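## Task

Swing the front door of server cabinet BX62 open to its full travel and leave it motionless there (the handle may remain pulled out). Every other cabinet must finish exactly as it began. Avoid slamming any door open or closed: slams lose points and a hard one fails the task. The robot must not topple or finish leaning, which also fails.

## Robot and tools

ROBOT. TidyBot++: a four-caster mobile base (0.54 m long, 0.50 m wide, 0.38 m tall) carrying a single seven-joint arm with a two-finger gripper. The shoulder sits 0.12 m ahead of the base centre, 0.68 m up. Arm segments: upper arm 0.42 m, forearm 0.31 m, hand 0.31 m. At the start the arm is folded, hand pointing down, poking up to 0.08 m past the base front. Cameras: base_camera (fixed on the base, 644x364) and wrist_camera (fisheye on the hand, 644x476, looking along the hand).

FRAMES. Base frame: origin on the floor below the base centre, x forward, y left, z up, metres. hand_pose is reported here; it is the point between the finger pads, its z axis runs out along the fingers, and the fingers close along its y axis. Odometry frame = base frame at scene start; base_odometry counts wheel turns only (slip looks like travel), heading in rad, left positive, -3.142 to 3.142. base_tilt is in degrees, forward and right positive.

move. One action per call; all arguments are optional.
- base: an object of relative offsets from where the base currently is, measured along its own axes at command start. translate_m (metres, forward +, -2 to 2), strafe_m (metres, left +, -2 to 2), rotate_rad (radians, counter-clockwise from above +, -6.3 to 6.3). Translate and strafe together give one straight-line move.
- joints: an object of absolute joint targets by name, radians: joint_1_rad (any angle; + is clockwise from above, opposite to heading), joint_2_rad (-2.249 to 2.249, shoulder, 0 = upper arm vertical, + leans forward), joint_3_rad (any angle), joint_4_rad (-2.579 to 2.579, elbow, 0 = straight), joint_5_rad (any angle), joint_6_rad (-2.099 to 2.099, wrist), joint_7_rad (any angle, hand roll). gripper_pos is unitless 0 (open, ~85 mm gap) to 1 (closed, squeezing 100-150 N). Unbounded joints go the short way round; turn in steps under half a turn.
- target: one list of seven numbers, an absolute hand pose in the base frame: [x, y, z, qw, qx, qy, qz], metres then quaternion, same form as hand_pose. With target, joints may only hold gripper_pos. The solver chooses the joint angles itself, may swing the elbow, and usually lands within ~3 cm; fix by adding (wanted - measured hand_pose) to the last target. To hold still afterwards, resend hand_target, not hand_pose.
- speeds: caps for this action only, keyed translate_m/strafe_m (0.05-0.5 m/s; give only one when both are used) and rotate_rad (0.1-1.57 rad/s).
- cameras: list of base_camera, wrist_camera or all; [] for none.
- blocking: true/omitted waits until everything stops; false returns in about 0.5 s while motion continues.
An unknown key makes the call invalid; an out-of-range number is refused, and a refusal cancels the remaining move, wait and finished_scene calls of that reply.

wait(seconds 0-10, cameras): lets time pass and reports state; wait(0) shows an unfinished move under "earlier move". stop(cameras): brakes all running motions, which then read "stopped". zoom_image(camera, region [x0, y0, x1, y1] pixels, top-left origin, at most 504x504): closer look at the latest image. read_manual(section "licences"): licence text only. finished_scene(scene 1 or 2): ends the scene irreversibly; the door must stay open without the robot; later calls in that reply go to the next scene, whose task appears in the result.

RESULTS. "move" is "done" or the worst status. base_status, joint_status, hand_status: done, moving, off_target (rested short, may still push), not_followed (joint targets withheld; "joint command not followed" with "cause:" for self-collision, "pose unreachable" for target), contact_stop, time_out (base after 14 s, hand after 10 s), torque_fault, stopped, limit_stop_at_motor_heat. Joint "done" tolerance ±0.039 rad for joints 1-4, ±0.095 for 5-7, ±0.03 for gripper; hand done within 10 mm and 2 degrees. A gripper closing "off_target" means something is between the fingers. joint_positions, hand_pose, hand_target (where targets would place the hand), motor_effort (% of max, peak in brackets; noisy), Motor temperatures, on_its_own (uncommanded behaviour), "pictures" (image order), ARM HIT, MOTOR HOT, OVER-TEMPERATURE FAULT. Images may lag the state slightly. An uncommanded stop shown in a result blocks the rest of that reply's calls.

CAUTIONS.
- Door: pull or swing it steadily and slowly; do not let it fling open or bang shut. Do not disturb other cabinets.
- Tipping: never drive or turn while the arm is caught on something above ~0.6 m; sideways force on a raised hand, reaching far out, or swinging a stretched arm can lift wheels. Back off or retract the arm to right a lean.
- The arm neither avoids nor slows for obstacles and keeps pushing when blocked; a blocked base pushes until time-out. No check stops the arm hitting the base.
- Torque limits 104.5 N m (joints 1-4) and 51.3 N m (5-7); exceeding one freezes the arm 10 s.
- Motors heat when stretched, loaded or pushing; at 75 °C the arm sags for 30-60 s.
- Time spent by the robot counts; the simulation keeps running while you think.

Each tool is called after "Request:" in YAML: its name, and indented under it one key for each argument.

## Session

Request:
move:
  joints: {"joint_6_rad": 0.8}

Scene clock: 2.23 s.
Motor temperatures (°C): [39 31 33 35 35 43 42]
move: done
base_odometry: x=+0.000 y=+0.000 heading=+0.000
base_tilt: forward=+0.1 right=+0.7
base_status: not commanded
joint_positions: joint_1_rad=+0.031 joint_2_rad=-0.359 joint_3_rad=+3.174 joint_4_rad=-2.521 joint_5_rad=+0.006 joint_6_rad=+0.708 joint_7_rad=+1.537 gripper_pos=+0.000
joint_status: all done
motor_effort: joint_1_rad=+2(2) joint_2_rad=-5(6) joint_3_rad=+1(1) joint_4_rad=+19(19) joint_5_rad=+0(1) joint_6_rad=+8(8) joint_7_rad=+0(0)
hand_pose: x=+0.5410 y=-0.0261 z=+0.9373 quat_wxyz=(+0.007, +0.664, -0.033, +0.747) (m; base frame)
hand_target: x=+0.5365 y=-0.0261 z=+0.9659 quat_wxyz=(+0.007, +0.628, -0.031, +0.777) (m; base frame)
hand_status: not commanded
pictures: base_camera, wrist_camera
camera_calibration:
wrist_camera: T_world_to_cam=[[-0.0705518, -0.99692, -0.0342517, 0.0404151], [0.0884476, 0.02795, -0.995689, 0.936538], [0.993579, -0.0732771, 0.0862032, -0.483073], [0, 0, 0, 1]] pos_world=[0.399988, -0.0212837, 0.975527]

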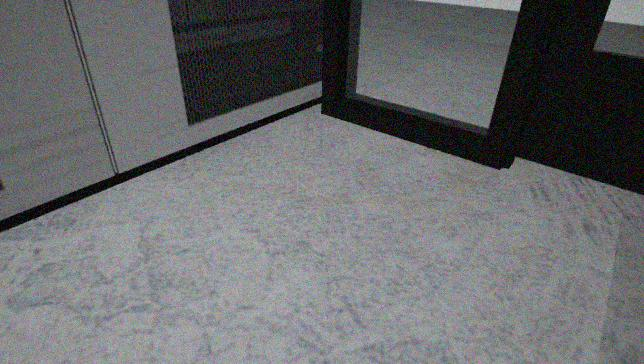

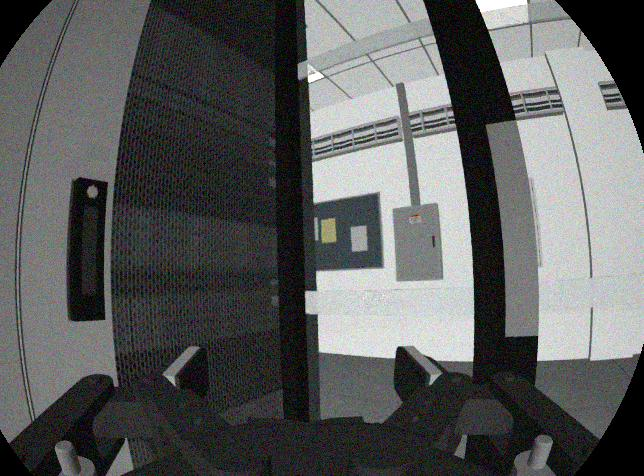

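Request:
move:
  joints: {"joint_1_rad": 1.57, "joint_6_rad": 0.8, "gripper_pos": 1.0}
  cameras: ["wrist_camera"]

Request:
move:
  joints: {"joint_1_rad": 3.0}
  cameras: ["wrist_camera"]

Request:
move:
  joints: {"joint_1_rad": 4.71}
  cameras: ["wrist_camera"]

Scene clock: 18.10 s.
Motor temperatures (°C): [39 31 33 35 35 43 42]
move: done
base_odometry: x=+0.000 y=+0.000 heading=+0.000
base_tilt: forward=+0.1 right=+0.7
base_status: not commanded
joint_positions: joint_1_rad=+1.556 joint_2_rad=-0.359 joint_3_rad=+3.174 joint_4_rad=-2.521 joint_5_rad=+0.006 joint_6_rad=+0.709 joint_7_rad=+1.537 gripper_pos=+0.999
joint_status: all done
motor_effort: joint_1_rad=+2(3) joint_2_rad=-6(6) joint_3_rad=+1(1) joint_4_rad=+19(20) joint_5_rad=-1(1) joint_6_rad=+8(9) joint_7_rad=+0(0)
hand_pose: x=+0.1120 y=-0.4227 z=+0.9374 quat_wxyz=(+0.521, +0.457, -0.482, +0.536) (m; base frame)
hand_target: x=+0.1062 y=-0.4181 z=+0.9659 quat_wxyz=(+0.546, +0.429, -0.460, +0.553) (m; base frame)
hand_status: not commanded
pictures: wrist_camera
camera_calibration:
wrist_camera: T_world_to_cam=[[-0.999092, 0.0253361, -0.0342569, 0.150915], [0.0319204, -0.0874866, -0.995654, 0.943182], [-0.028223, -0.995843, 0.0865985, -0.361824], [0, 0, 0, 1]] pos_world=[0.110459, -0.281628, 0.975586]

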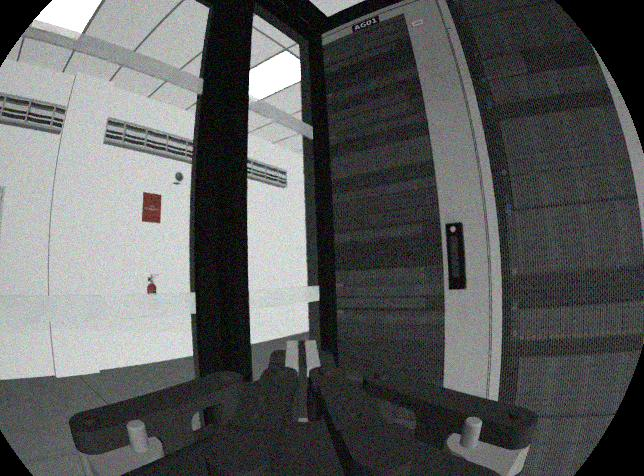

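Scene clock: 20.77 s.
Motor temperatures (°C): [39 31 33 35 35 43 42]
move: done
base_odometry: x=+0.000 y=+0.000 heading=+0.000
base_tilt: forward=+0.1 right=+0.7
base_status: not commanded
joint_positions: joint_1_rad=+2.986 joint_2_rad=-0.359 joint_3_rad=+3.174 joint_4_rad=-2.521 joint_5_rad=+0.006 joint_6_rad=+0.709 joint_7_rad=+1.537 gripper_pos=+0.999
joint_status: all done
motor_effort: joint_1_rad=+2(3) joint_2_rad=-5(6) joint_3_rad=+1(2) joint_4_rad=+19(20) joint_5_rad=-1(1) joint_6_rad=+9(9) joint_7_rad=+0(0)
hand_pose: x=-0.3005 y=-0.0524 z=+0.9374 quat_wxyz=(+0.745, +0.029, -0.664, +0.063) (m; base frame)
hand_target: x=-0.2967 y=-0.0460 z=+0.9659 quat_wxyz=(+0.775, +0.023, -0.629, +0.060) (m; base frame)
hand_status: not commanded
pictures: wrist_camera
camera_calibration:
wrist_camera: T_world_to_cam=[[-0.115125, 0.99276, -0.0342587, 0.0457239], [-0.0822907, -0.0439009, -0.995641, 0.956751], [-0.989937, -0.111804, 0.086749, -0.247521], [0, 0, 0, 1]] pos_world=[-0.161034, -0.0310644, 0.975619]

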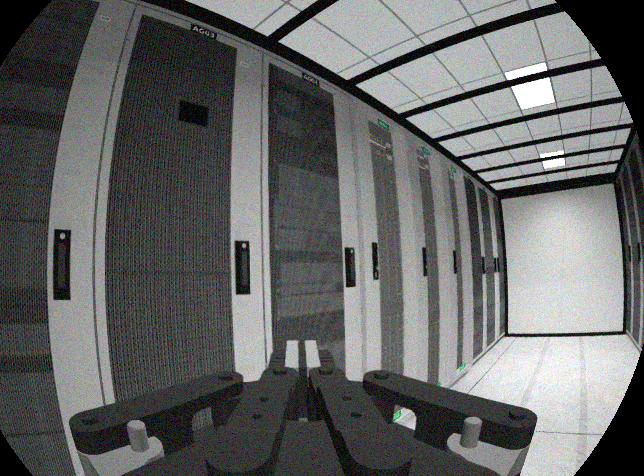

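Scene clock: 23.67 s.
Motor temperatures (°C): [39 31 33 35 35 43 42]
move: done
base_odometry: x=+0.000 y=+0.000 heading=+0.000
base_tilt: forward=+0.1 right=+0.7
base_status: not commanded
joint_positions: joint_1_rad=+4.696 joint_2_rad=-0.359 joint_3_rad=+3.174 joint_4_rad=-2.521 joint_5_rad=+0.006 joint_6_rad=+0.709 joint_7_rad=+1.537 gripper_pos=+0.999
joint_status: all done
motor_effort: joint_1_rad=+2(3) joint_2_rad=-5(6) joint_3_rad=+1(2) joint_4_rad=+19(19) joint_5_rad=+0(1) joint_6_rad=+8(9) joint_7_rad=+0(0)
hand_pose: x=+0.1253 y=+0.4227 z=+0.9374 quat_wxyz=(+0.536, -0.482, -0.457, -0.521) (m; base frame)
hand_target: x=+0.1312 y=+0.4181 z=+0.9659 quat_wxyz=(+0.554, -0.459, -0.430, -0.546) (m; base frame)
hand_status: not commanded
pictures: wrist_camera
camera_calibration:
wrist_camera: T_world_to_cam=[[0.999132, -0.0237178, -0.0342584, -0.086873], [-0.0320604, 0.0875562, -0.995644, 0.950772], [0.0266141, 0.995877, 0.0867197, -0.368458], [0, 0, 0, 1]] pos_world=[0.127086, 0.281633, 0.975606]

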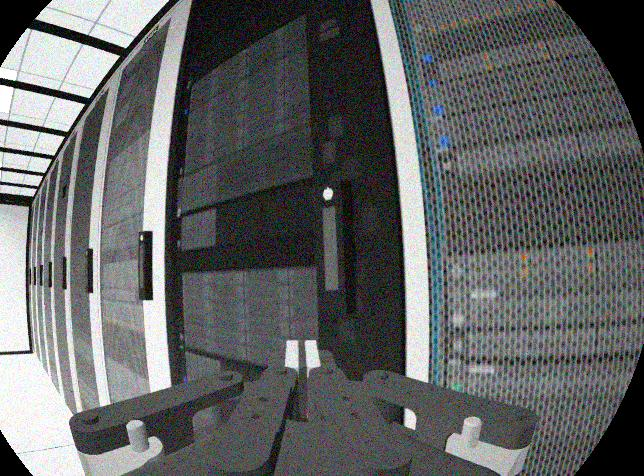

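Request:
move:
  joints: {"joint_1_rad": 3.9, "joint_6_rad": 1.1}
  cameras: ["wrist_camera"]

Request:
zoom_image:
  camera: "wrist_camera"
  region: [250, 50, 600, 400]

Request:
move:
  joints: {"joint_1_rad": 4.71, "joint_6_rad": 1.4}
  cameras: ["wrist_camera"]

Scene clock: 34.30 s.
Motor temperatures (°C): [39 31 33 36 35 43 41]
move: done
base_odometry: x=+0.000 y=+0.000 heading=+0.000
base_tilt: forward=+0.1 right=+0.7
base_status: not commanded
joint_positions: joint_1_rad=+3.914 joint_2_rad=-0.359 joint_3_rad=+3.174 joint_4_rad=-2.521 joint_5_rad=+0.006 joint_6_rad=+1.006 joint_7_rad=+1.537 gripper_pos=+0.999
joint_status: all done
motor_effort: joint_1_rad=+1(3) joint_2_rad=-5(6) joint_3_rad=+1(1) joint_4_rad=+19(20) joint_5_rad=-1(1) joint_6_rad=+7(9) joint_7_rad=+0(0)
hand_pose: x=-0.1573 y=+0.2872 z=+1.0263 quat_wxyz=(+0.778, -0.223, -0.498, -0.311) (m; base frame)
hand_target: x=-0.1518 y=+0.2743 z=+1.0530 quat_wxyz=(+0.803, -0.204, -0.463, -0.315) (m; base frame)
hand_status: not commanded
pictures: wrist_camera
camera_calibration:
wrist_camera: T_world_to_cam=[[0.719082, 0.69395, -0.0368004, -0.0522402], [-0.284885, 0.246073, -0.926439, 0.885812], [-0.633847, 0.676669, 0.374643, -0.541362], [0, 0, 0, 1]] pos_world=[-0.0532209, 0.184601, 1.02155]

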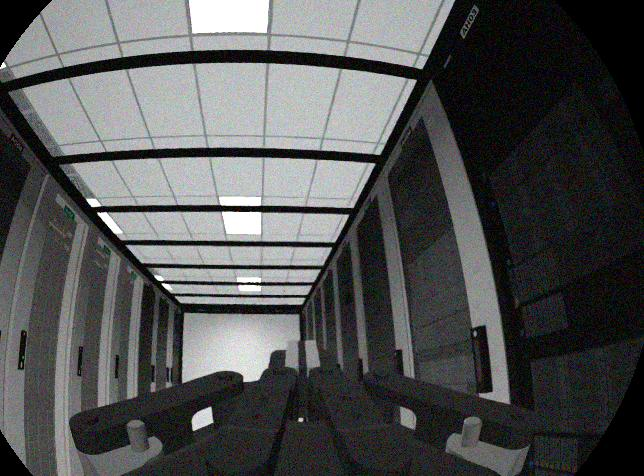

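Scaled by 1.440.

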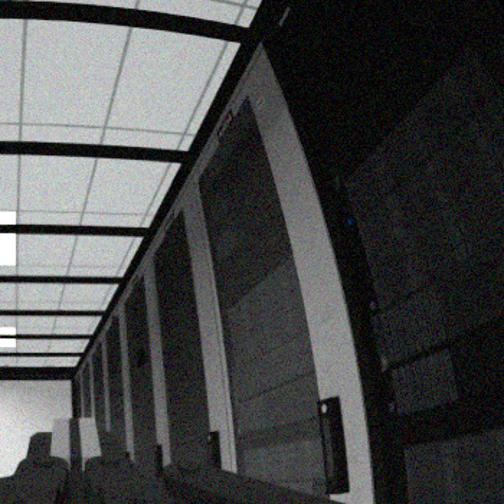

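Scene clock: 36.40 s.
Motor temperatures (°C): [39 31 33 36 35 43 41]
move: done
base_odometry: x=+0.000 y=+0.000 heading=+0.000
base_tilt: forward=+0.1 right=+0.7
base_status: not commanded
joint_positions: joint_1_rad=+4.696 joint_2_rad=-0.359 joint_3_rad=+3.174 joint_4_rad=-2.521 joint_5_rad=+0.006 joint_6_rad=+1.308 joint_7_rad=+1.537 gripper_pos=+0.999
joint_status: all done
motor_effort: joint_1_rad=+2(3) joint_2_rad=-4(5) joint_3_rad=+1(2) joint_4_rad=+18(19) joint_5_rad=-1(1) joint_6_rad=+6(8) joint_7_rad=+0(0)
hand_pose: x=+0.1256 y=+0.3482 z=+1.1053 quat_wxyz=(+0.652, -0.301, -0.284, -0.635) (m; base frame)
hand_target: x=+0.1300 y=+0.3283 z=+1.1265 quat_wxyz=(+0.660, -0.272, -0.253, -0.653) (m; base frame)
hand_status: not commanded
pictures: wrist_camera
camera_calibration:
wrist_camera: T_world_to_cam=[[0.99931, -0.0059474, -0.0366754, -0.0867398], [-0.0246006, 0.633824, -0.773086, 0.68733], [0.0278436, 0.773454, 0.63324, -0.835621], [0, 0, 0, 1]] pos_world=[0.126855, 0.210152, 1.05733]

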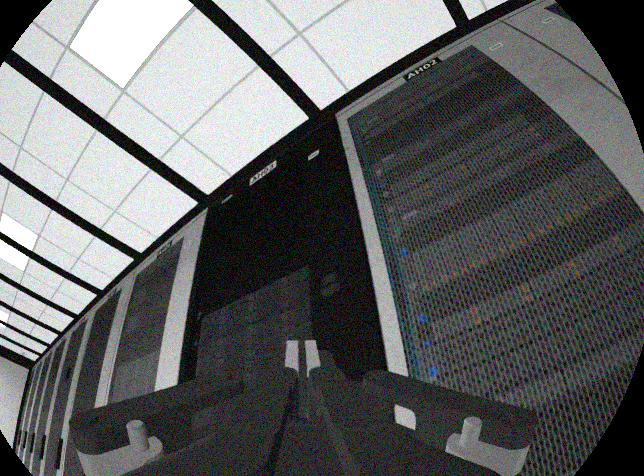

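Request:
move:
  joints: {"joint_1_rad": 3.7, "joint_6_rad": 0.95}
  cameras: ["wrist_camera"]

Request:
zoom_image:
  camera: "wrist_camera"
  region: [0, 60, 240, 240]

Request:
zoom_image:
  camera: "wrist_camera"
  region: [360, 60, 600, 240]

Scene clock: 54.73 s.
Motor temperatures (°C): [39 31 33 36 35 43 41]
move: done
base_odometry: x=+0.000 y=+0.000 heading=+0.000
base_tilt: forward=+0.1 right=+0.7
base_status: not commanded
joint_positions: joint_1_rad=+3.714 joint_2_rad=-0.359 joint_3_rad=+3.174 joint_4_rad=-2.521 joint_5_rad=+0.006 joint_6_rad=+1.028 joint_7_rad=+1.537 gripper_pos=+0.999
joint_status: all done
motor_effort: joint_1_rad=+1(3) joint_2_rad=-5(5) joint_3_rad=+1(2) joint_4_rad=+19(19) joint_5_rad=-1(1) joint_6_rad=+7(8) joint_7_rad=+0(0)
hand_pose: x=-0.2065 y=+0.2250 z=+1.0325 quat_wxyz=(+0.811, -0.170, -0.509, -0.234) (m; base frame)
hand_target: x=-0.2175 y=+0.2257 z=+1.0107 quat_wxyz=(+0.792, -0.176, -0.541, -0.222) (m; base frame)
hand_status: not commanded
pictures: wrist_camera
camera_calibration:
wrist_camera: T_world_to_cam=[[0.566323, 0.823358, -0.0368842, -0.0340614], [-0.344717, 0.195979, -0.918021, 0.883059], [-0.748631, 0.532611, 0.394813, -0.544915], [0, 0, 0, 1]] pos_world=[-0.0842454, 0.145212, 1.02455]

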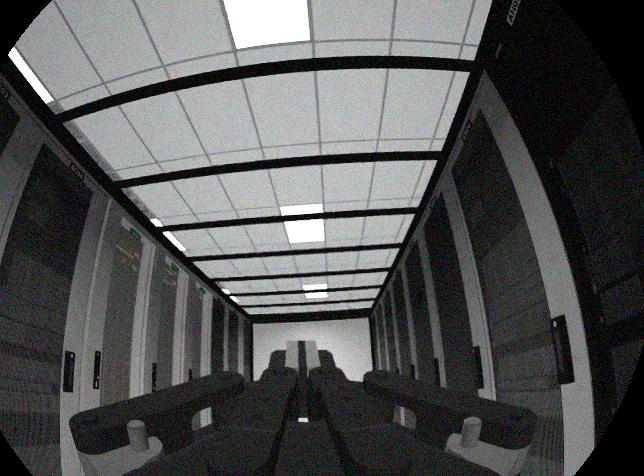

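Scaled by 2.100.

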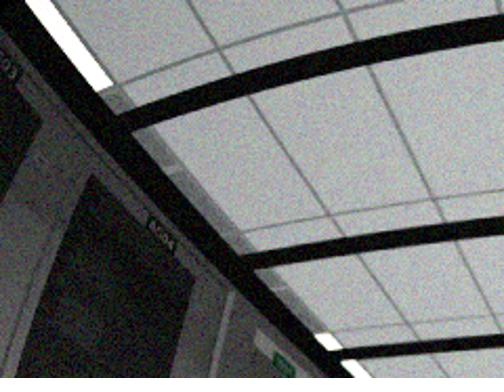

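Scaled by 2.100.

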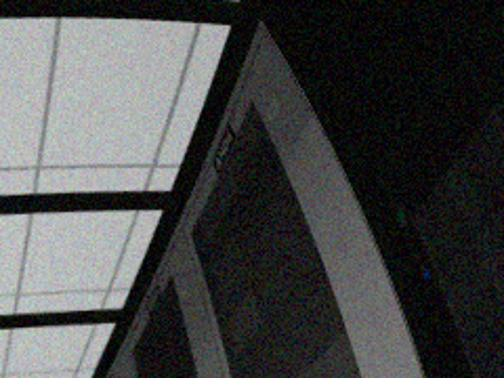

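Request:
move:
  base: {"rotate_rad": 2.58}
  joints: {"joint_1_rad": 6.28, "joint_3_rad": 3.14, "joint_6_rad": 1.0}

Scene clock: 77.27 s.
Motor temperatures (°C): [39 31 33 36 35 43 41]
move: done
base_odometry: x=+0.000 y=+0.000 heading=+2.578
base_tilt: forward=+0.1 right=+0.7
base_status: done
joint_positions: joint_1_rad=+6.266 joint_2_rad=-0.359 joint_3_rad=+3.164 joint_4_rad=-2.521 joint_5_rad=+0.006 joint_6_rad=+1.025 joint_7_rad=+1.537 gripper_pos=+0.999
joint_status: all done
motor_effort: joint_1_rad=+2(3) joint_2_rad=-5(6) joint_3_rad=+1(3) joint_4_rad=+19(19) joint_5_rad=-1(1) joint_6_rad=+7(8) joint_7_rad=+0(0)
hand_pose: x=+0.5149 y=-0.0016 z=+1.0318 quat_wxyz=(+0.015, -0.538, +0.011, -0.843) (m; base frame)
hand_target: x=+0.5179 y=+0.0049 z=+1.0250 quat_wxyz=(+0.016, -0.548, +0.005, -0.836) (m; base frame)
hand_status: not commanded
pictures: base_camera, wrist_camera
camera_calibration:
wrist_camera: T_world_to_cam=[[-0.00466631, -0.999427, -0.0335228, 0.0315973], [0.392977, 0.0289934, -0.919091, 0.796495], [0.919536, -0.0174624, 0.392616, -0.74143], [0, 0, 0, 1]] pos_world=[0.368915, -0.00446108, 1.02421]

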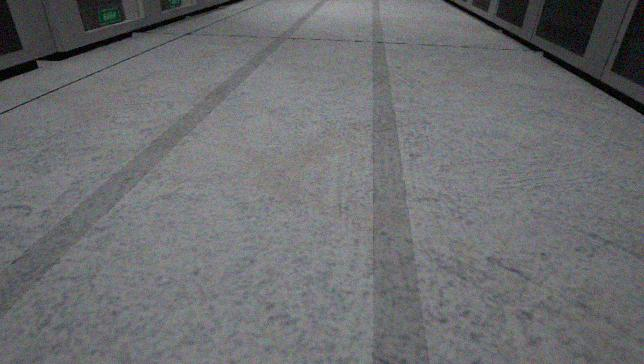

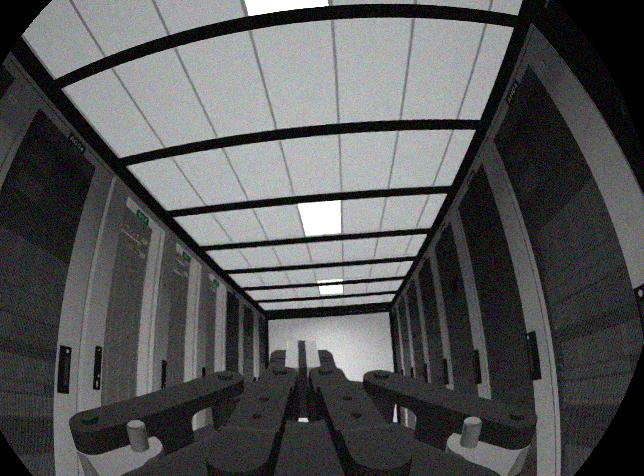

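Request:
zoom_image:
  camera: "base_camera"
  region: [0, 0, 240, 100]

Request:
zoom_image:
  camera: "wrist_camera"
  region: [60, 120, 260, 320]

Request:
zoom_image:
  camera: "wrist_camera"
  region: [390, 70, 540, 270]

Scaled by 2.100.

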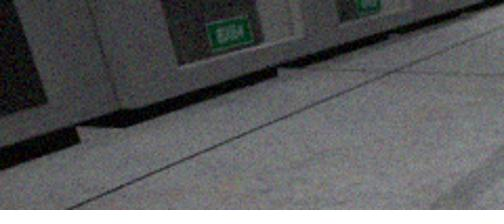

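Scaled by 2.520.

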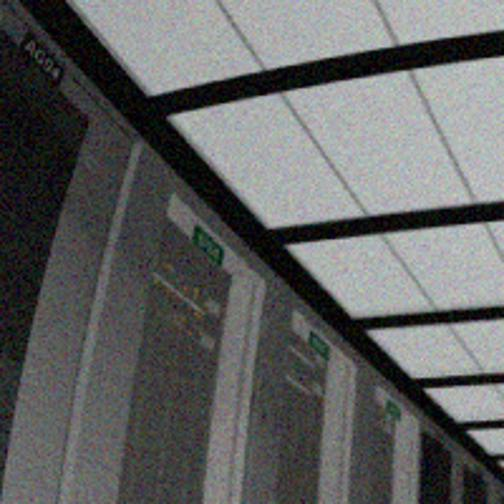

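Scaled by 2.520.

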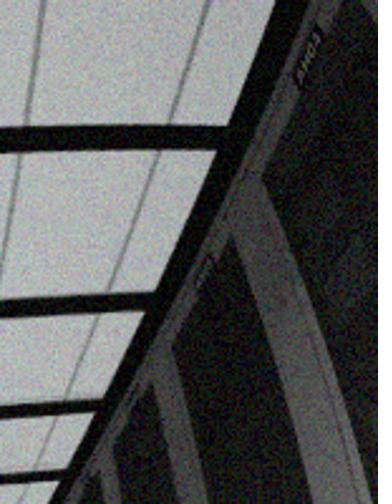

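Request:
move:
  base: {"translate_m": 1.6, "rotate_rad": -0.07}

Request:
zoom_image:
  camera: "base_camera"
  region: [0, 0, 280, 150]

Request:
zoom_image:
  camera: "wrist_camera"
  region: [0, 60, 250, 310]

Scene clock: 99.23 s.
Motor temperatures (°C): [39 31 33 36 35 43 41]
move: done
base_odometry: x=-1.353 y=+0.855 heading=+2.508
base_tilt: forward=+0.1 right=+0.7
base_status: done
joint_positions: joint_1_rad=+6.272 joint_2_rad=-0.357 joint_3_rad=+3.159 joint_4_rad=-2.521 joint_5_rad=+0.006 joint_6_rad=+1.025 joint_7_rad=+1.537 gripper_pos=+0.999
joint_status: not commanded
motor_effort: joint_1_rad=+2(3) joint_2_rad=-5(8) joint_3_rad=+1(2) joint_4_rad=+18(20) joint_5_rad=+0(1) joint_6_rad=+7(8) joint_7_rad=+0(0)
hand_pose: x=+0.5156 y=-0.0013 z=+1.0309 quat_wxyz=(+0.014, -0.539, +0.010, -0.842) (m; base frame)
hand_target: x=+0.5179 y=+0.0049 z=+1.0250 quat_wxyz=(+0.016, -0.548, +0.005, -0.836) (m; base frame)
hand_status: not commanded
pictures: base_camera, wrist_camera
camera_calibration:
wrist_camera: T_world_to_cam=[[-0.00546119, -0.99948, -0.0317802, 0.0305019], [0.390831, 0.0271195, -0.920063, 0.797416], [0.920446, -0.0174453, 0.390479, -0.740012], [0, 0, 0, 1]] pos_world=[0.369653, -0.00404918, 1.0236]

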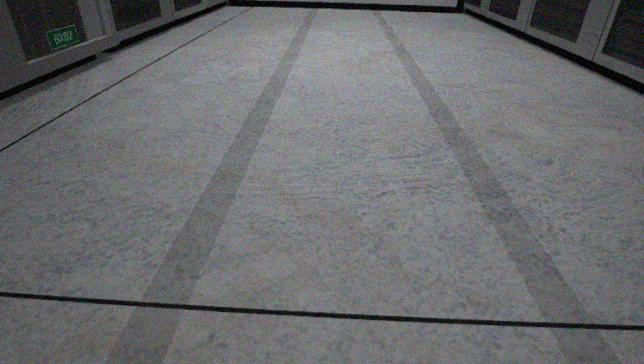

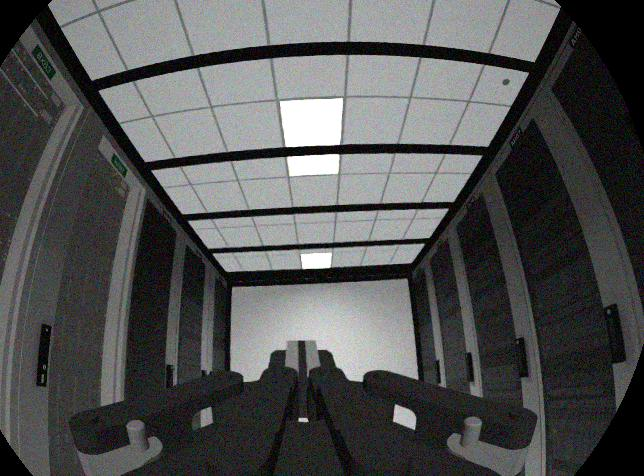

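Scaled by 1.800.

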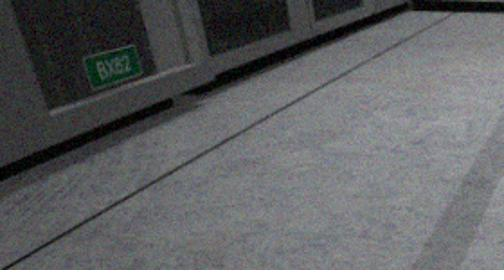

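Scaled by 2.016.

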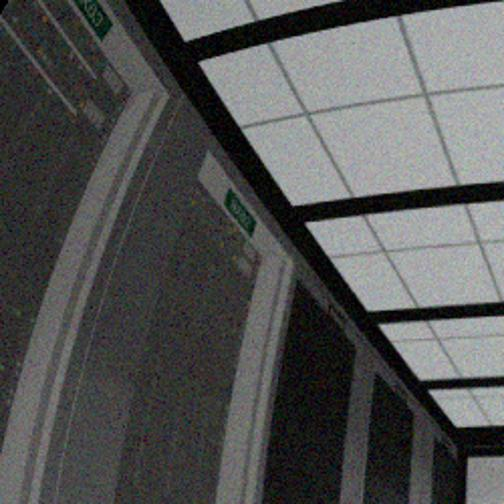

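Request:
move:
  base: {"translate_m": 1.2, "strafe_m": -0.15}
  cameras: []

Request:
move:
  base: {"rotate_rad": 1.62}
  joints: {"joint_6_rad": 0.75}

Scene clock: 116.33 s.
Motor temperatures (°C): [39 31 33 36 35 43 41]
move: done
base_odometry: x=-2.231 y=+1.686 heading=+2.508
base_tilt: forward=+0.1 right=+0.7
base_status: done
joint_positions: joint_1_rad=+6.272 joint_2_rad=-0.355 joint_3_rad=+3.159 joint_4_rad=-2.521 joint_5_rad=+0.006 joint_6_rad=+1.025 joint_7_rad=+1.537 gripper_pos=+0.999
joint_status: not commanded
motor_effort: joint_1_rad=+1(2) joint_2_rad=-5(7) joint_3_rad=+1(2) joint_4_rad=+18(20) joint_5_rad=-1(1) joint_6_rad=+7(8) joint_7_rad=+0(0)
hand_pose: x=+0.5162 y=-0.0012 z=+1.0303 quat_wxyz=(+0.014, -0.540, +0.010, -0.842) (m; base frame)
hand_target: x=+0.5179 y=+0.0049 z=+1.0250 quat_wxyz=(+0.016, -0.548, +0.005, -0.836) (m; base frame)
hand_status: not commanded
pictures: none
No camera images: "cameras" was empty.

Scene clock: 118.63 s.
Motor temperatures (°C): [39 31 33 36 35 43 41]
move: done
base_odometry: x=-2.231 y=+1.686 heading=-2.157
base_tilt: forward=+0.1 right=+0.7
base_status: done
joint_positions: joint_1_rad=+6.272 joint_2_rad=-0.353 joint_3_rad=+3.155 joint_4_rad=-2.525 joint_5_rad=+0.006 joint_6_rad=+0.795 joint_7_rad=+1.537 gripper_pos=+0.999
joint_status: all done
motor_effort: joint_1_rad=+1(3) joint_2_rad=-5(7) joint_3_rad=+1(2) joint_4_rad=+19(21) joint_5_rad=-1(1) joint_6_rad=+8(10) joint_7_rad=+0(0)
hand_pose: x=+0.5385 y=+0.0006 z=+0.9589 quat_wxyz=(+0.014, -0.635, +0.010, -0.772) (m; base frame)
hand_target: x=+0.5397 y=+0.0047 z=+0.9505 quat_wxyz=(+0.014, -0.648, +0.006, -0.761) (m; base frame)
hand_status: not commanded
pictures: base_camera, wrist_camera
camera_calibration:
wrist_camera: T_world_to_cam=[[-0.00928962, -0.999551, -0.028492, 0.0291055], [0.162364, 0.0266073, -0.986372, 0.90879], [0.986687, -0.0137891, 0.162043, -0.549524], [0, 0, 0, 1]] pos_world=[0.394924, -0.00266551, 0.986282]

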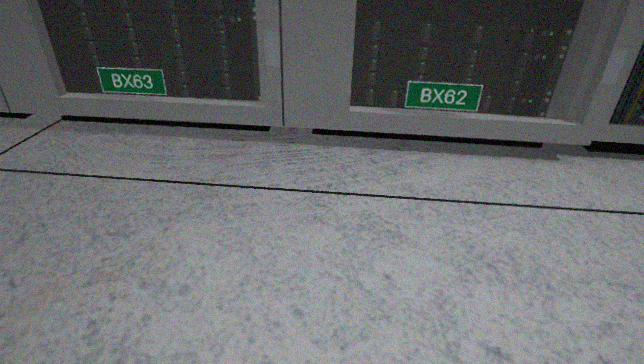

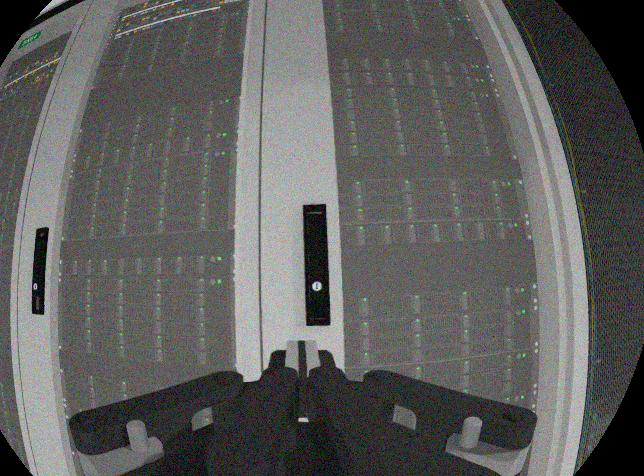

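Request:
move:
  base: {"rotate_rad": -0.09, "strafe_m": 0.05}
  joints: {"joint_1_rad": 6.2832, "joint_2_rad": -0.6, "joint_3_rad": 3.13, "joint_4_rad": -1.916, "joint_5_rad": -0.06, "joint_6_rad": -0.30, "joint_7_rad": 1.57, "gripper_pos": 0.3}

Scene clock: 148.33 s.
Motor temperatures (°C): [39 31 33 36 35 43 41]
move: done
base_odometry: x=-2.189 y=+1.659 heading=-2.247
base_tilt: forward=+0.1 right=+0.7
base_status: done
joint_positions: joint_1_rad=+6.274 joint_2_rad=-0.590 joint_3_rad=+3.150 joint_4_rad=-1.946 joint_5_rad=+0.006 joint_6_rad=-0.223 joint_7_rad=+1.537 gripper_pos=+0.300
joint_status: all done
motor_effort: joint_1_rad=+2(3) joint_2_rad=+0(7) joint_3_rad=+1(3) joint_4_rad=+22(22) joint_5_rad=-1(2) joint_6_rad=+8(9) joint_7_rad=+0(1)
hand_pose: x=+0.5035 y=-0.0004 z=+1.0961 quat_wxyz=(+0.012, -0.710, +0.012, -0.704) (m; base frame)
hand_target: x=+0.4964 y=+0.0132 z=+1.0943 quat_wxyz=(+0.027, -0.723, +0.009, -0.691) (m; base frame)
hand_status: not commanded
pictures: base_camera, wrist_camera
camera_calibration:
wrist_camera: T_world_to_cam=[[-0.0156145, -0.999557, -0.025326, 0.0314231], [-0.0385809, 0.0259125, -0.998919, 1.16481], [0.999133, -0.0146206, -0.0389684, -0.323247], [0, 0, 0, 1]] pos_world=[0.368397, -0.00350004, 1.15175]

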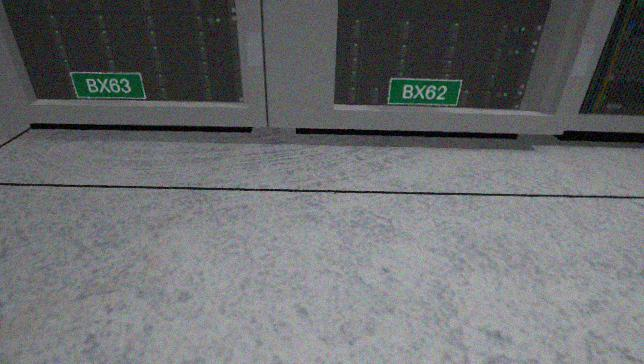

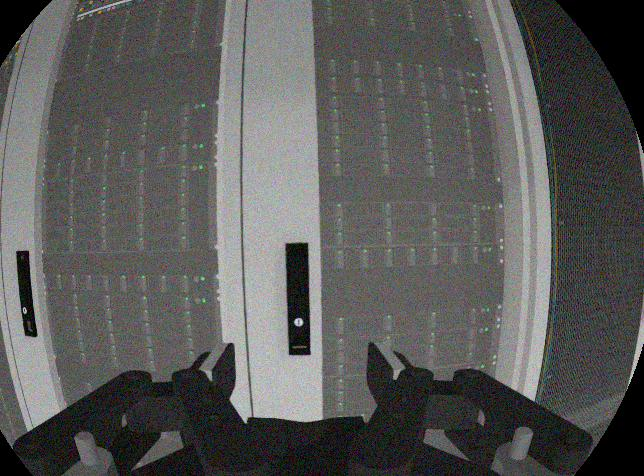

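Request:
zoom_image:
  camera: "wrist_camera"
  region: [230, 210, 390, 380]

Scaled by 2.965.

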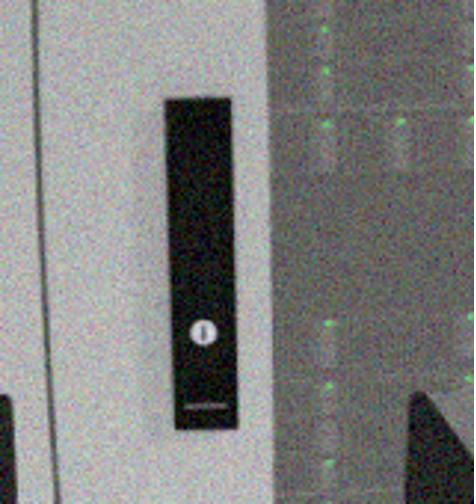

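Request:
move:
  base: {"translate_m": 0.24, "rotate_rad": -0.015}
  speeds: {"translate_m": 0.2}
  joints: {"joint_4_rad": -2.23, "joint_6_rad": 0.01, "joint_3_rad": 3.12}

Request:
zoom_image:
  camera: "wrist_camera"
  region: [210, 170, 410, 400]

Scene clock: 188.87 s.
Motor temperatures (°C): [39 31 33 36 35 43 41]
move: done
base_odometry: x=-2.339 y=+1.471 heading=-2.261
base_tilt: forward=+0.1 right=+0.7
base_status: done
joint_positions: joint_1_rad=+6.275 joint_2_rad=-0.598 joint_3_rad=+3.145 joint_4_rad=-2.219 joint_5_rad=+0.006 joint_6_rad=-0.082 joint_7_rad=+1.537 gripper_pos=+0.300
joint_status: all done
motor_effort: joint_1_rad=+1(2) joint_2_rad=+0(4) joint_3_rad=+1(2) joint_4_rad=+22(24) joint_5_rad=-1(1) joint_6_rad=+8(9) joint_7_rad=+0(0)
hand_pose: x=+0.5046 y=+0.0030 z=+0.9729 quat_wxyz=(+0.012, -0.752, +0.009, -0.659) (m; base frame)
hand_target: x=+0.5058 y=+0.0119 z=+0.9950 quat_wxyz=(+0.022, -0.724, +0.012, -0.689) (m; base frame)
hand_status: not commanded
pictures: base_camera, wrist_camera
camera_calibration:
wrist_camera: T_world_to_cam=[[-0.013035, -0.999718, -0.0198611, 0.0250803], [-0.161939, 0.0217112, -0.986562, 1.09191], [0.986715, -0.00964353, -0.162176, -0.202901], [0, 0, 0, 1]] pos_world=[0.377355, -0.00059013, 1.04483]

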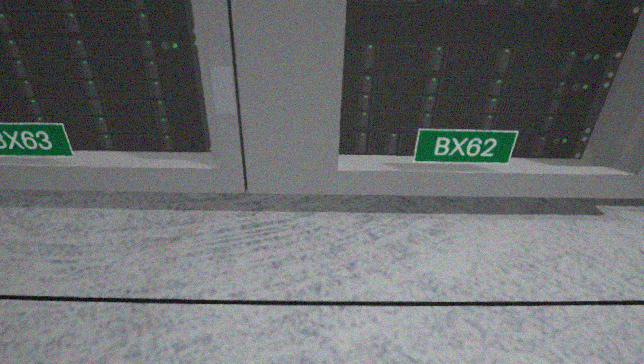

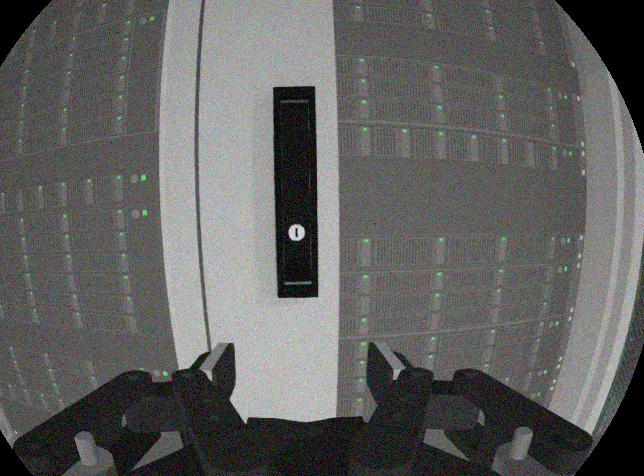

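Scaled by 2.191.

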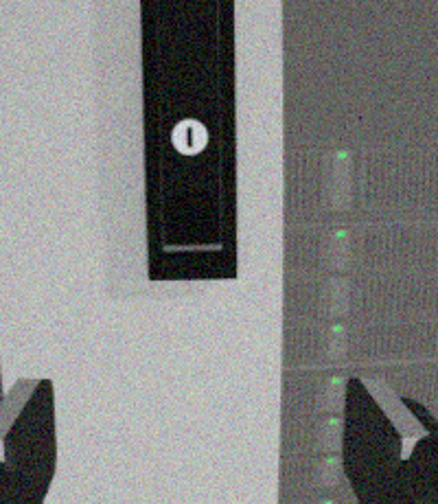

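Request:
move:
  base: {"translate_m": 0.12, "strafe_m": 0.003}
  speeds: {"translate_m": 0.1}
  joints: {"joint_6_rad": 0.2, "joint_7_rad": 1.6, "gripper_pos": 0.6}
  cameras: ["wrist_camera"]

Request:
zoom_image:
  camera: "wrist_camera"
  region: [210, 170, 410, 400]

Scene clock: 211.07 s.
Motor temperatures (°C): [39 31 33 36 35 43 41]
move: done
base_odometry: x=-2.414 y=+1.376 heading=-2.261
base_tilt: forward=+0.1 right=+0.7
base_status: done
joint_positions: joint_1_rad=+6.275 joint_2_rad=-0.597 joint_3_rad=+3.143 joint_4_rad=-2.228 joint_5_rad=+0.006 joint_6_rad=+0.126 joint_7_rad=+1.553 gripper_pos=+0.600
joint_status: all done
motor_effort: joint_1_rad=+1(2) joint_2_rad=+0(3) joint_3_rad=+1(2) joint_4_rad=+22(24) joint_5_rad=-1(1) joint_6_rad=+8(9) joint_7_rad=+0(1)
hand_pose: x=+0.5068 y=+0.0041 z=+1.0315 quat_wxyz=(+0.008, -0.683, +0.002, -0.730) (m; base frame)
hand_target: x=+0.5032 y=+0.0090 z=+1.0539 quat_wxyz=(+0.010, -0.656, +0.004, -0.755) (m; base frame)
hand_status: not commanded
pictures: wrist_camera
camera_calibration:
wrist_camera: T_world_to_cam=[[-0.00770549, -0.999952, -0.00599962, 0.0103771], [0.0353792, 0.00572342, -0.999358, 1.06332], [0.999344, -0.00791281, 0.0353334, -0.405759], [0, 0, 0, 1]] pos_world=[0.367954, 0.00108007, 1.07703]

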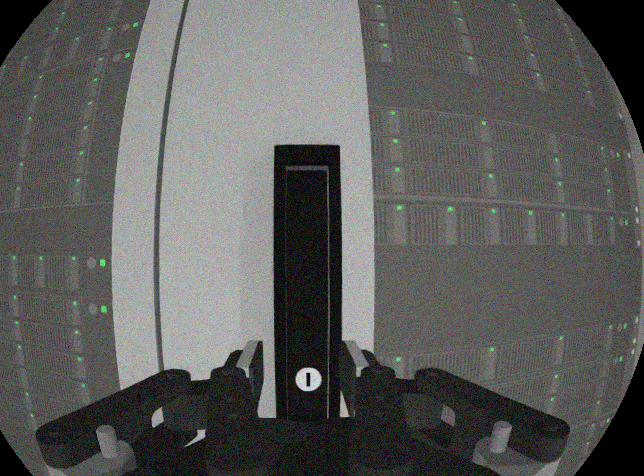

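Scaled by 2.191.

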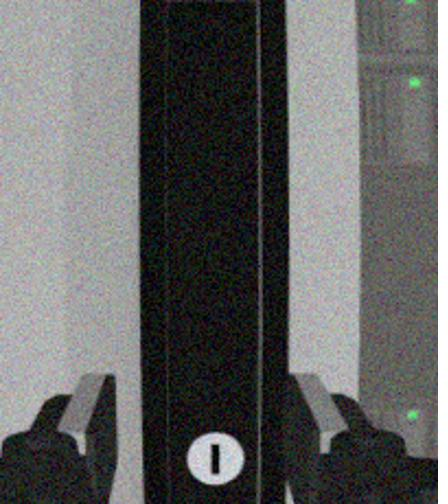

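Request:
move:
  base: {"translate_m": 0.015, "strafe_m": -0.005}
  speeds: {"translate_m": 0.05}
  joints: {"joint_4_rad": -2.265, "joint_6_rad": 0.17, "joint_7_rad": 1.61, "gripper_pos": 0.64}
  cameras: ["wrist_camera"]

Request:
zoom_image:
  camera: "wrist_camera"
  region: [210, 170, 410, 400]

Scene clock: 228.40 s.
Motor temperatures (°C): [39 31 33 36 35 43 41]
move: done
base_odometry: x=-2.427 y=+1.368 heading=-2.261
base_tilt: forward=+0.1 right=+0.7
base_status: done
joint_positions: joint_1_rad=+6.275 joint_2_rad=-0.597 joint_3_rad=+3.142 joint_4_rad=-2.257 joint_5_rad=+0.006 joint_6_rad=+0.126 joint_7_rad=+1.555 gripper_pos=+0.640
joint_status: all done
motor_effort: joint_1_rad=+1(2) joint_2_rad=+0(3) joint_3_rad=+1(2) joint_4_rad=+22(23) joint_5_rad=-1(1) joint_6_rad=+8(9) joint_7_rad=+0(2)
hand_pose: x=+0.5067 y=+0.0045 z=+1.0132 quat_wxyz=(+0.007, -0.694, +0.001, -0.720) (m; base frame)
hand_target: x=+0.5045 y=+0.0092 z=+1.0228 quat_wxyz=(+0.006, -0.680, +0.000, -0.733) (m; base frame)
hand_status: not commanded
pictures: wrist_camera
camera_calibration:
wrist_camera: T_world_to_cam=[[-0.00724551, -0.999969, -0.00302524, 0.00745207], [0.00595926, 0.00298208, -0.999978, 1.06057], [0.999956, -0.00726338, 0.00593747, -0.375529], [0, 0, 0, 1]] pos_world=[0.369246, 0.00156152, 1.0628]

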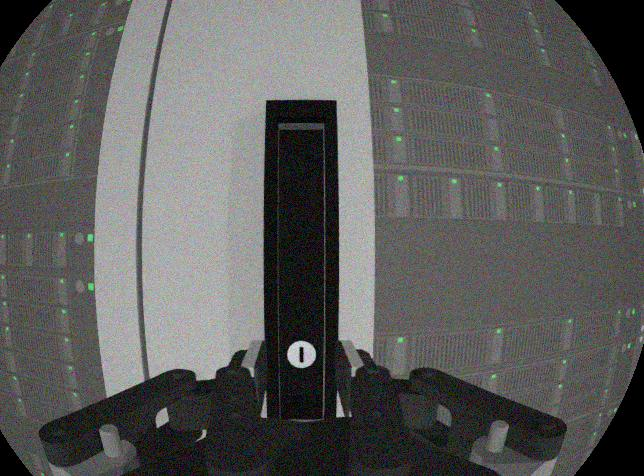

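Scaled by 2.191.

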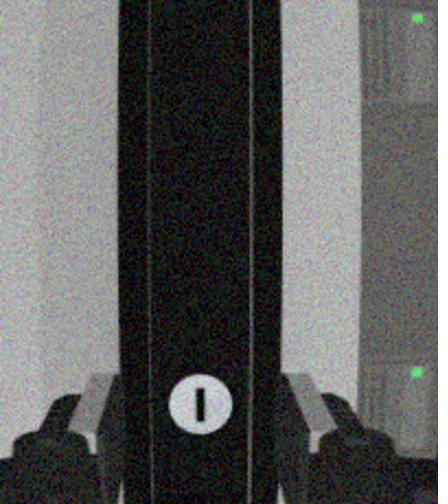

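Request:
move:
  base: {"translate_m": 0.025}
  speeds: {"translate_m": 0.05}
  joints: {"joint_4_rad": -2.285, "joint_6_rad": 0.2}
  cameras: ["wrist_camera"]

Request:
zoom_image:
  camera: "wrist_camera"
  region: [210, 230, 410, 430]

Scene clock: 241.17 s.
Motor temperatures (°C): [39 31 33 36 35 43 41]
move: done
base_odometry: x=-2.443 y=+1.349 heading=-2.261
base_tilt: forward=+0.1 right=+0.7
base_status: done
joint_positions: joint_1_rad=+6.275 joint_2_rad=-0.645 joint_3_rad=+3.140 joint_4_rad=-2.298 joint_5_rad=+0.006 joint_6_rad=+0.137 joint_7_rad=+1.555 gripper_pos=+0.640
joint_status: all done
motor_effort: joint_1_rad=+2(2) joint_2_rad=+9(13) joint_3_rad=+2(3) joint_4_rad=+21(28) joint_5_rad=+0(1) joint_6_rad=+7(11) joint_7_rad=+0(0)
hand_pose: x=+0.4900 y=+0.0053 z=+1.0092 quat_wxyz=(+0.007, -0.687, +0.000, -0.726) (m; base frame)
hand_target: x=+0.5036 y=+0.0086 z=+1.0196 quat_wxyz=(+0.006, -0.676, +0.001, -0.737) (m; base frame)
hand_status: not commanded
pictures: wrist_camera
camera_calibration:
wrist_camera: T_world_to_cam=[[-0.00583894, -0.999981, -0.00195782, 0.00636296], [0.0242553, 0.00181565, -0.999704, 1.04741], [0.999689, -0.0058847, 0.0242442, -0.377173], [0, 0, 0, 1]] pos_world=[0.351688, 0.00224156, 1.05626]

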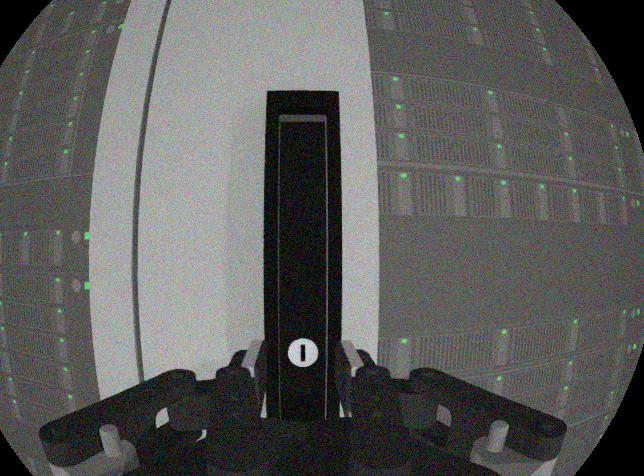

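Scaled by 2.520.

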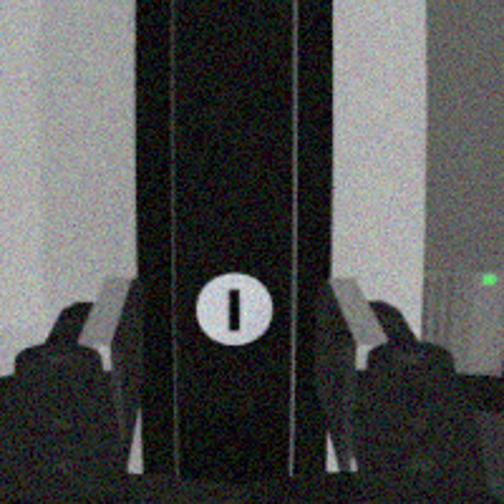

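Request:
move:
  base: {"translate_m": -0.004}
  speeds: {"translate_m": 0.05}
  joints: {"gripper_pos": 1.0}
  cameras: ["wrist_camera"]

Request:
zoom_image:
  camera: "wrist_camera"
  region: [210, 230, 410, 430]

Scene clock: 248.53 s.
Motor temperatures (°C): [39 31 33 36 35 43 41]
move: off_target
base_odometry: x=-2.440 y=+1.352 heading=-2.261
base_tilt: forward=+0.1 right=+0.7
base_status: done
joint_positions: joint_1_rad=+6.280 joint_2_rad=-0.636 joint_3_rad=+3.138 joint_4_rad=-2.300 joint_5_rad=+0.006 joint_6_rad=+0.139 joint_7_rad=+1.556 gripper_pos=+0.820
joint_status: gripper_pos off_target (ended at +0.820, target +1.000)
motor_effort: joint_1_rad=+1(3) joint_2_rad=+8(15) joint_3_rad=+1(3) joint_4_rad=+25(28) joint_5_rad=-1(1) joint_6_rad=+10(12) joint_7_rad=+0(0)
hand_pose: x=+0.4930 y=+0.0045 z=+1.0054 quat_wxyz=(+0.005, -0.691, +0.000, -0.723) (m; base frame)
hand_target: x=+0.5036 y=+0.0086 z=+1.0196 quat_wxyz=(+0.006, -0.676, +0.001, -0.737) (m; base frame)
hand_status: not commanded
pictures: wrist_camera
camera_calibration:
wrist_camera: T_world_to_cam=[[-0.00896147, -0.99996, -0.000501427, 0.00564785], [0.0153059, 0.000364219, -0.999883, 1.04815], [0.999843, -0.00896809, 0.0153021, -0.371153], [0, 0, 0, 1]] pos_world=[0.355102, 0.00193734, 1.05371]

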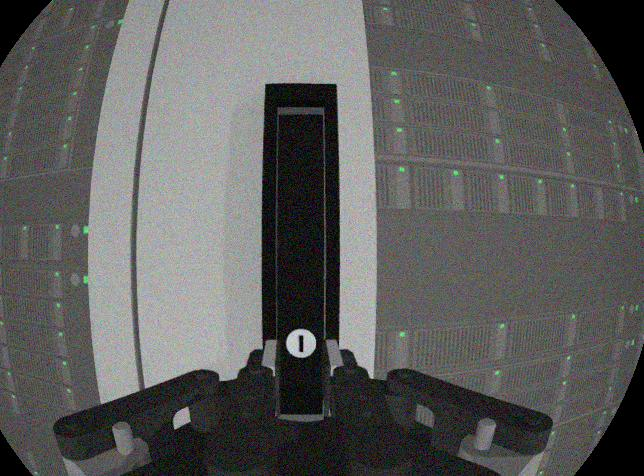

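Scaled by 2.520.

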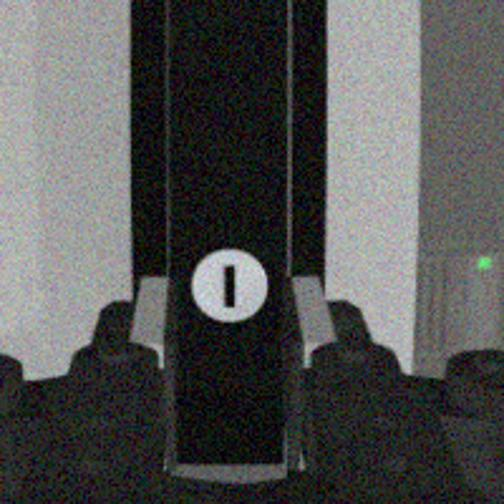

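Request:
move:
  base: {"translate_m": -0.035}
  speeds: {"translate_m": 0.05}
  joints: {"joint_2_rad": -0.59, "joint_4_rad": -2.26}
  cameras: ["wrist_camera"]

Request:
move:
  base: {"translate_m": -0.03}
  speeds: {"translate_m": 0.05}
  joints: {"joint_2_rad": -0.59, "joint_4_rad": -2.22, "joint_6_rad": 0.24}
  cameras: ["wrist_camera"]

Scene clock: 262.63 s.
Motor temperatures (°C): [39 31 33 36 35 43 41]
move: done
base_odometry: x=-2.418 y=+1.379 heading=-2.261
base_tilt: forward=+0.1 right=+0.7
base_status: done
joint_positions: joint_1_rad=+6.281 joint_2_rad=-0.585 joint_3_rad=+3.138 joint_4_rad=-2.267 joint_5_rad=+0.006 joint_6_rad=+0.140 joint_7_rad=+1.556 gripper_pos=+0.822
joint_status: all done
motor_effort: joint_1_rad=+1(2) joint_2_rad=-1(8) joint_3_rad=+0(2) joint_4_rad=+19(23) joint_5_rad=+0(1) joint_6_rad=+7(8) joint_7_rad=+0(0)
hand_pose: x=+0.5101 y=+0.0041 z=+1.0068 quat_wxyz=(+0.005, -0.697, +0.001, -0.717) (m; base frame)
hand_target: x=+0.5072 y=+0.0088 z=+1.0314 quat_wxyz=(+0.006, -0.671, +0.001, -0.742) (m; base frame)
hand_status: not commanded
pictures: wrist_camera
camera_calibration:
wrist_camera: T_world_to_cam=[[-0.0103224, -0.999947, -0.00034931, 0.00589946], [-0.00165855, 0.000366449, -0.999999, 1.05808], [0.999945, -0.0103218, -0.00166224, -0.371217], [0, 0, 0, 1]] pos_world=[0.373012, 0.00167979, 1.05747]

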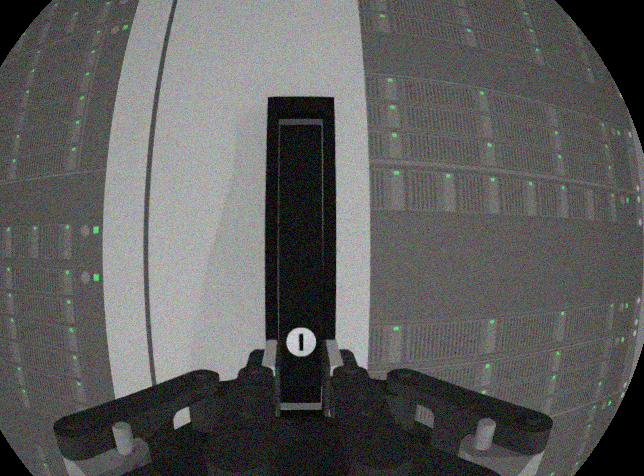

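Scene clock: 263.60 s.
Motor temperatures (°C): [39 31 33 36 35 43 41]
move: done
base_odometry: x=-2.399 y=+1.402 heading=-2.260
base_tilt: forward=+0.1 right=+0.7
base_status: done
joint_positions: joint_1_rad=+6.285 joint_2_rad=-0.569 joint_3_rad=+3.136 joint_4_rad=-2.250 joint_5_rad=+0.006 joint_6_rad=+0.146 joint_7_rad=+1.556 gripper_pos=+0.828
joint_status: all done
motor_effort: joint_1_rad=+1(2) joint_2_rad=-5(8) joint_3_rad=+0(3) joint_4_rad=+24(24) joint_5_rad=-1(1) joint_6_rad=+10(11) joint_7_rad=+0(0)
hand_pose: x=+0.5156 y=+0.0035 z=+1.0131 quat_wxyz=(+0.004, -0.694, +0.001, -0.720) (m; base frame)
hand_target: x=+0.5047 y=+0.0085 z=+1.0685 quat_wxyz=(+0.006, -0.641, +0.001, -0.768) (m; base frame)
hand_status: not commanded
pictures: wrist_camera
camera_calibration:
wrist_camera: T_world_to_cam=[[-0.0126446, -0.99992, 0.000471425, 0.00574295], [0.00582101, -0.000545065, -0.999983, 1.06051], [0.999903, -0.0126417, 0.00582744, -0.384306], [0, 0, 0, 1]] pos_world=[0.378168, 0.00146226, 1.06273]

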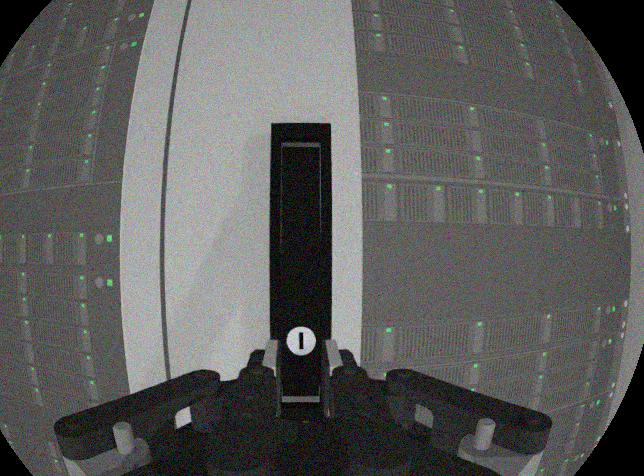

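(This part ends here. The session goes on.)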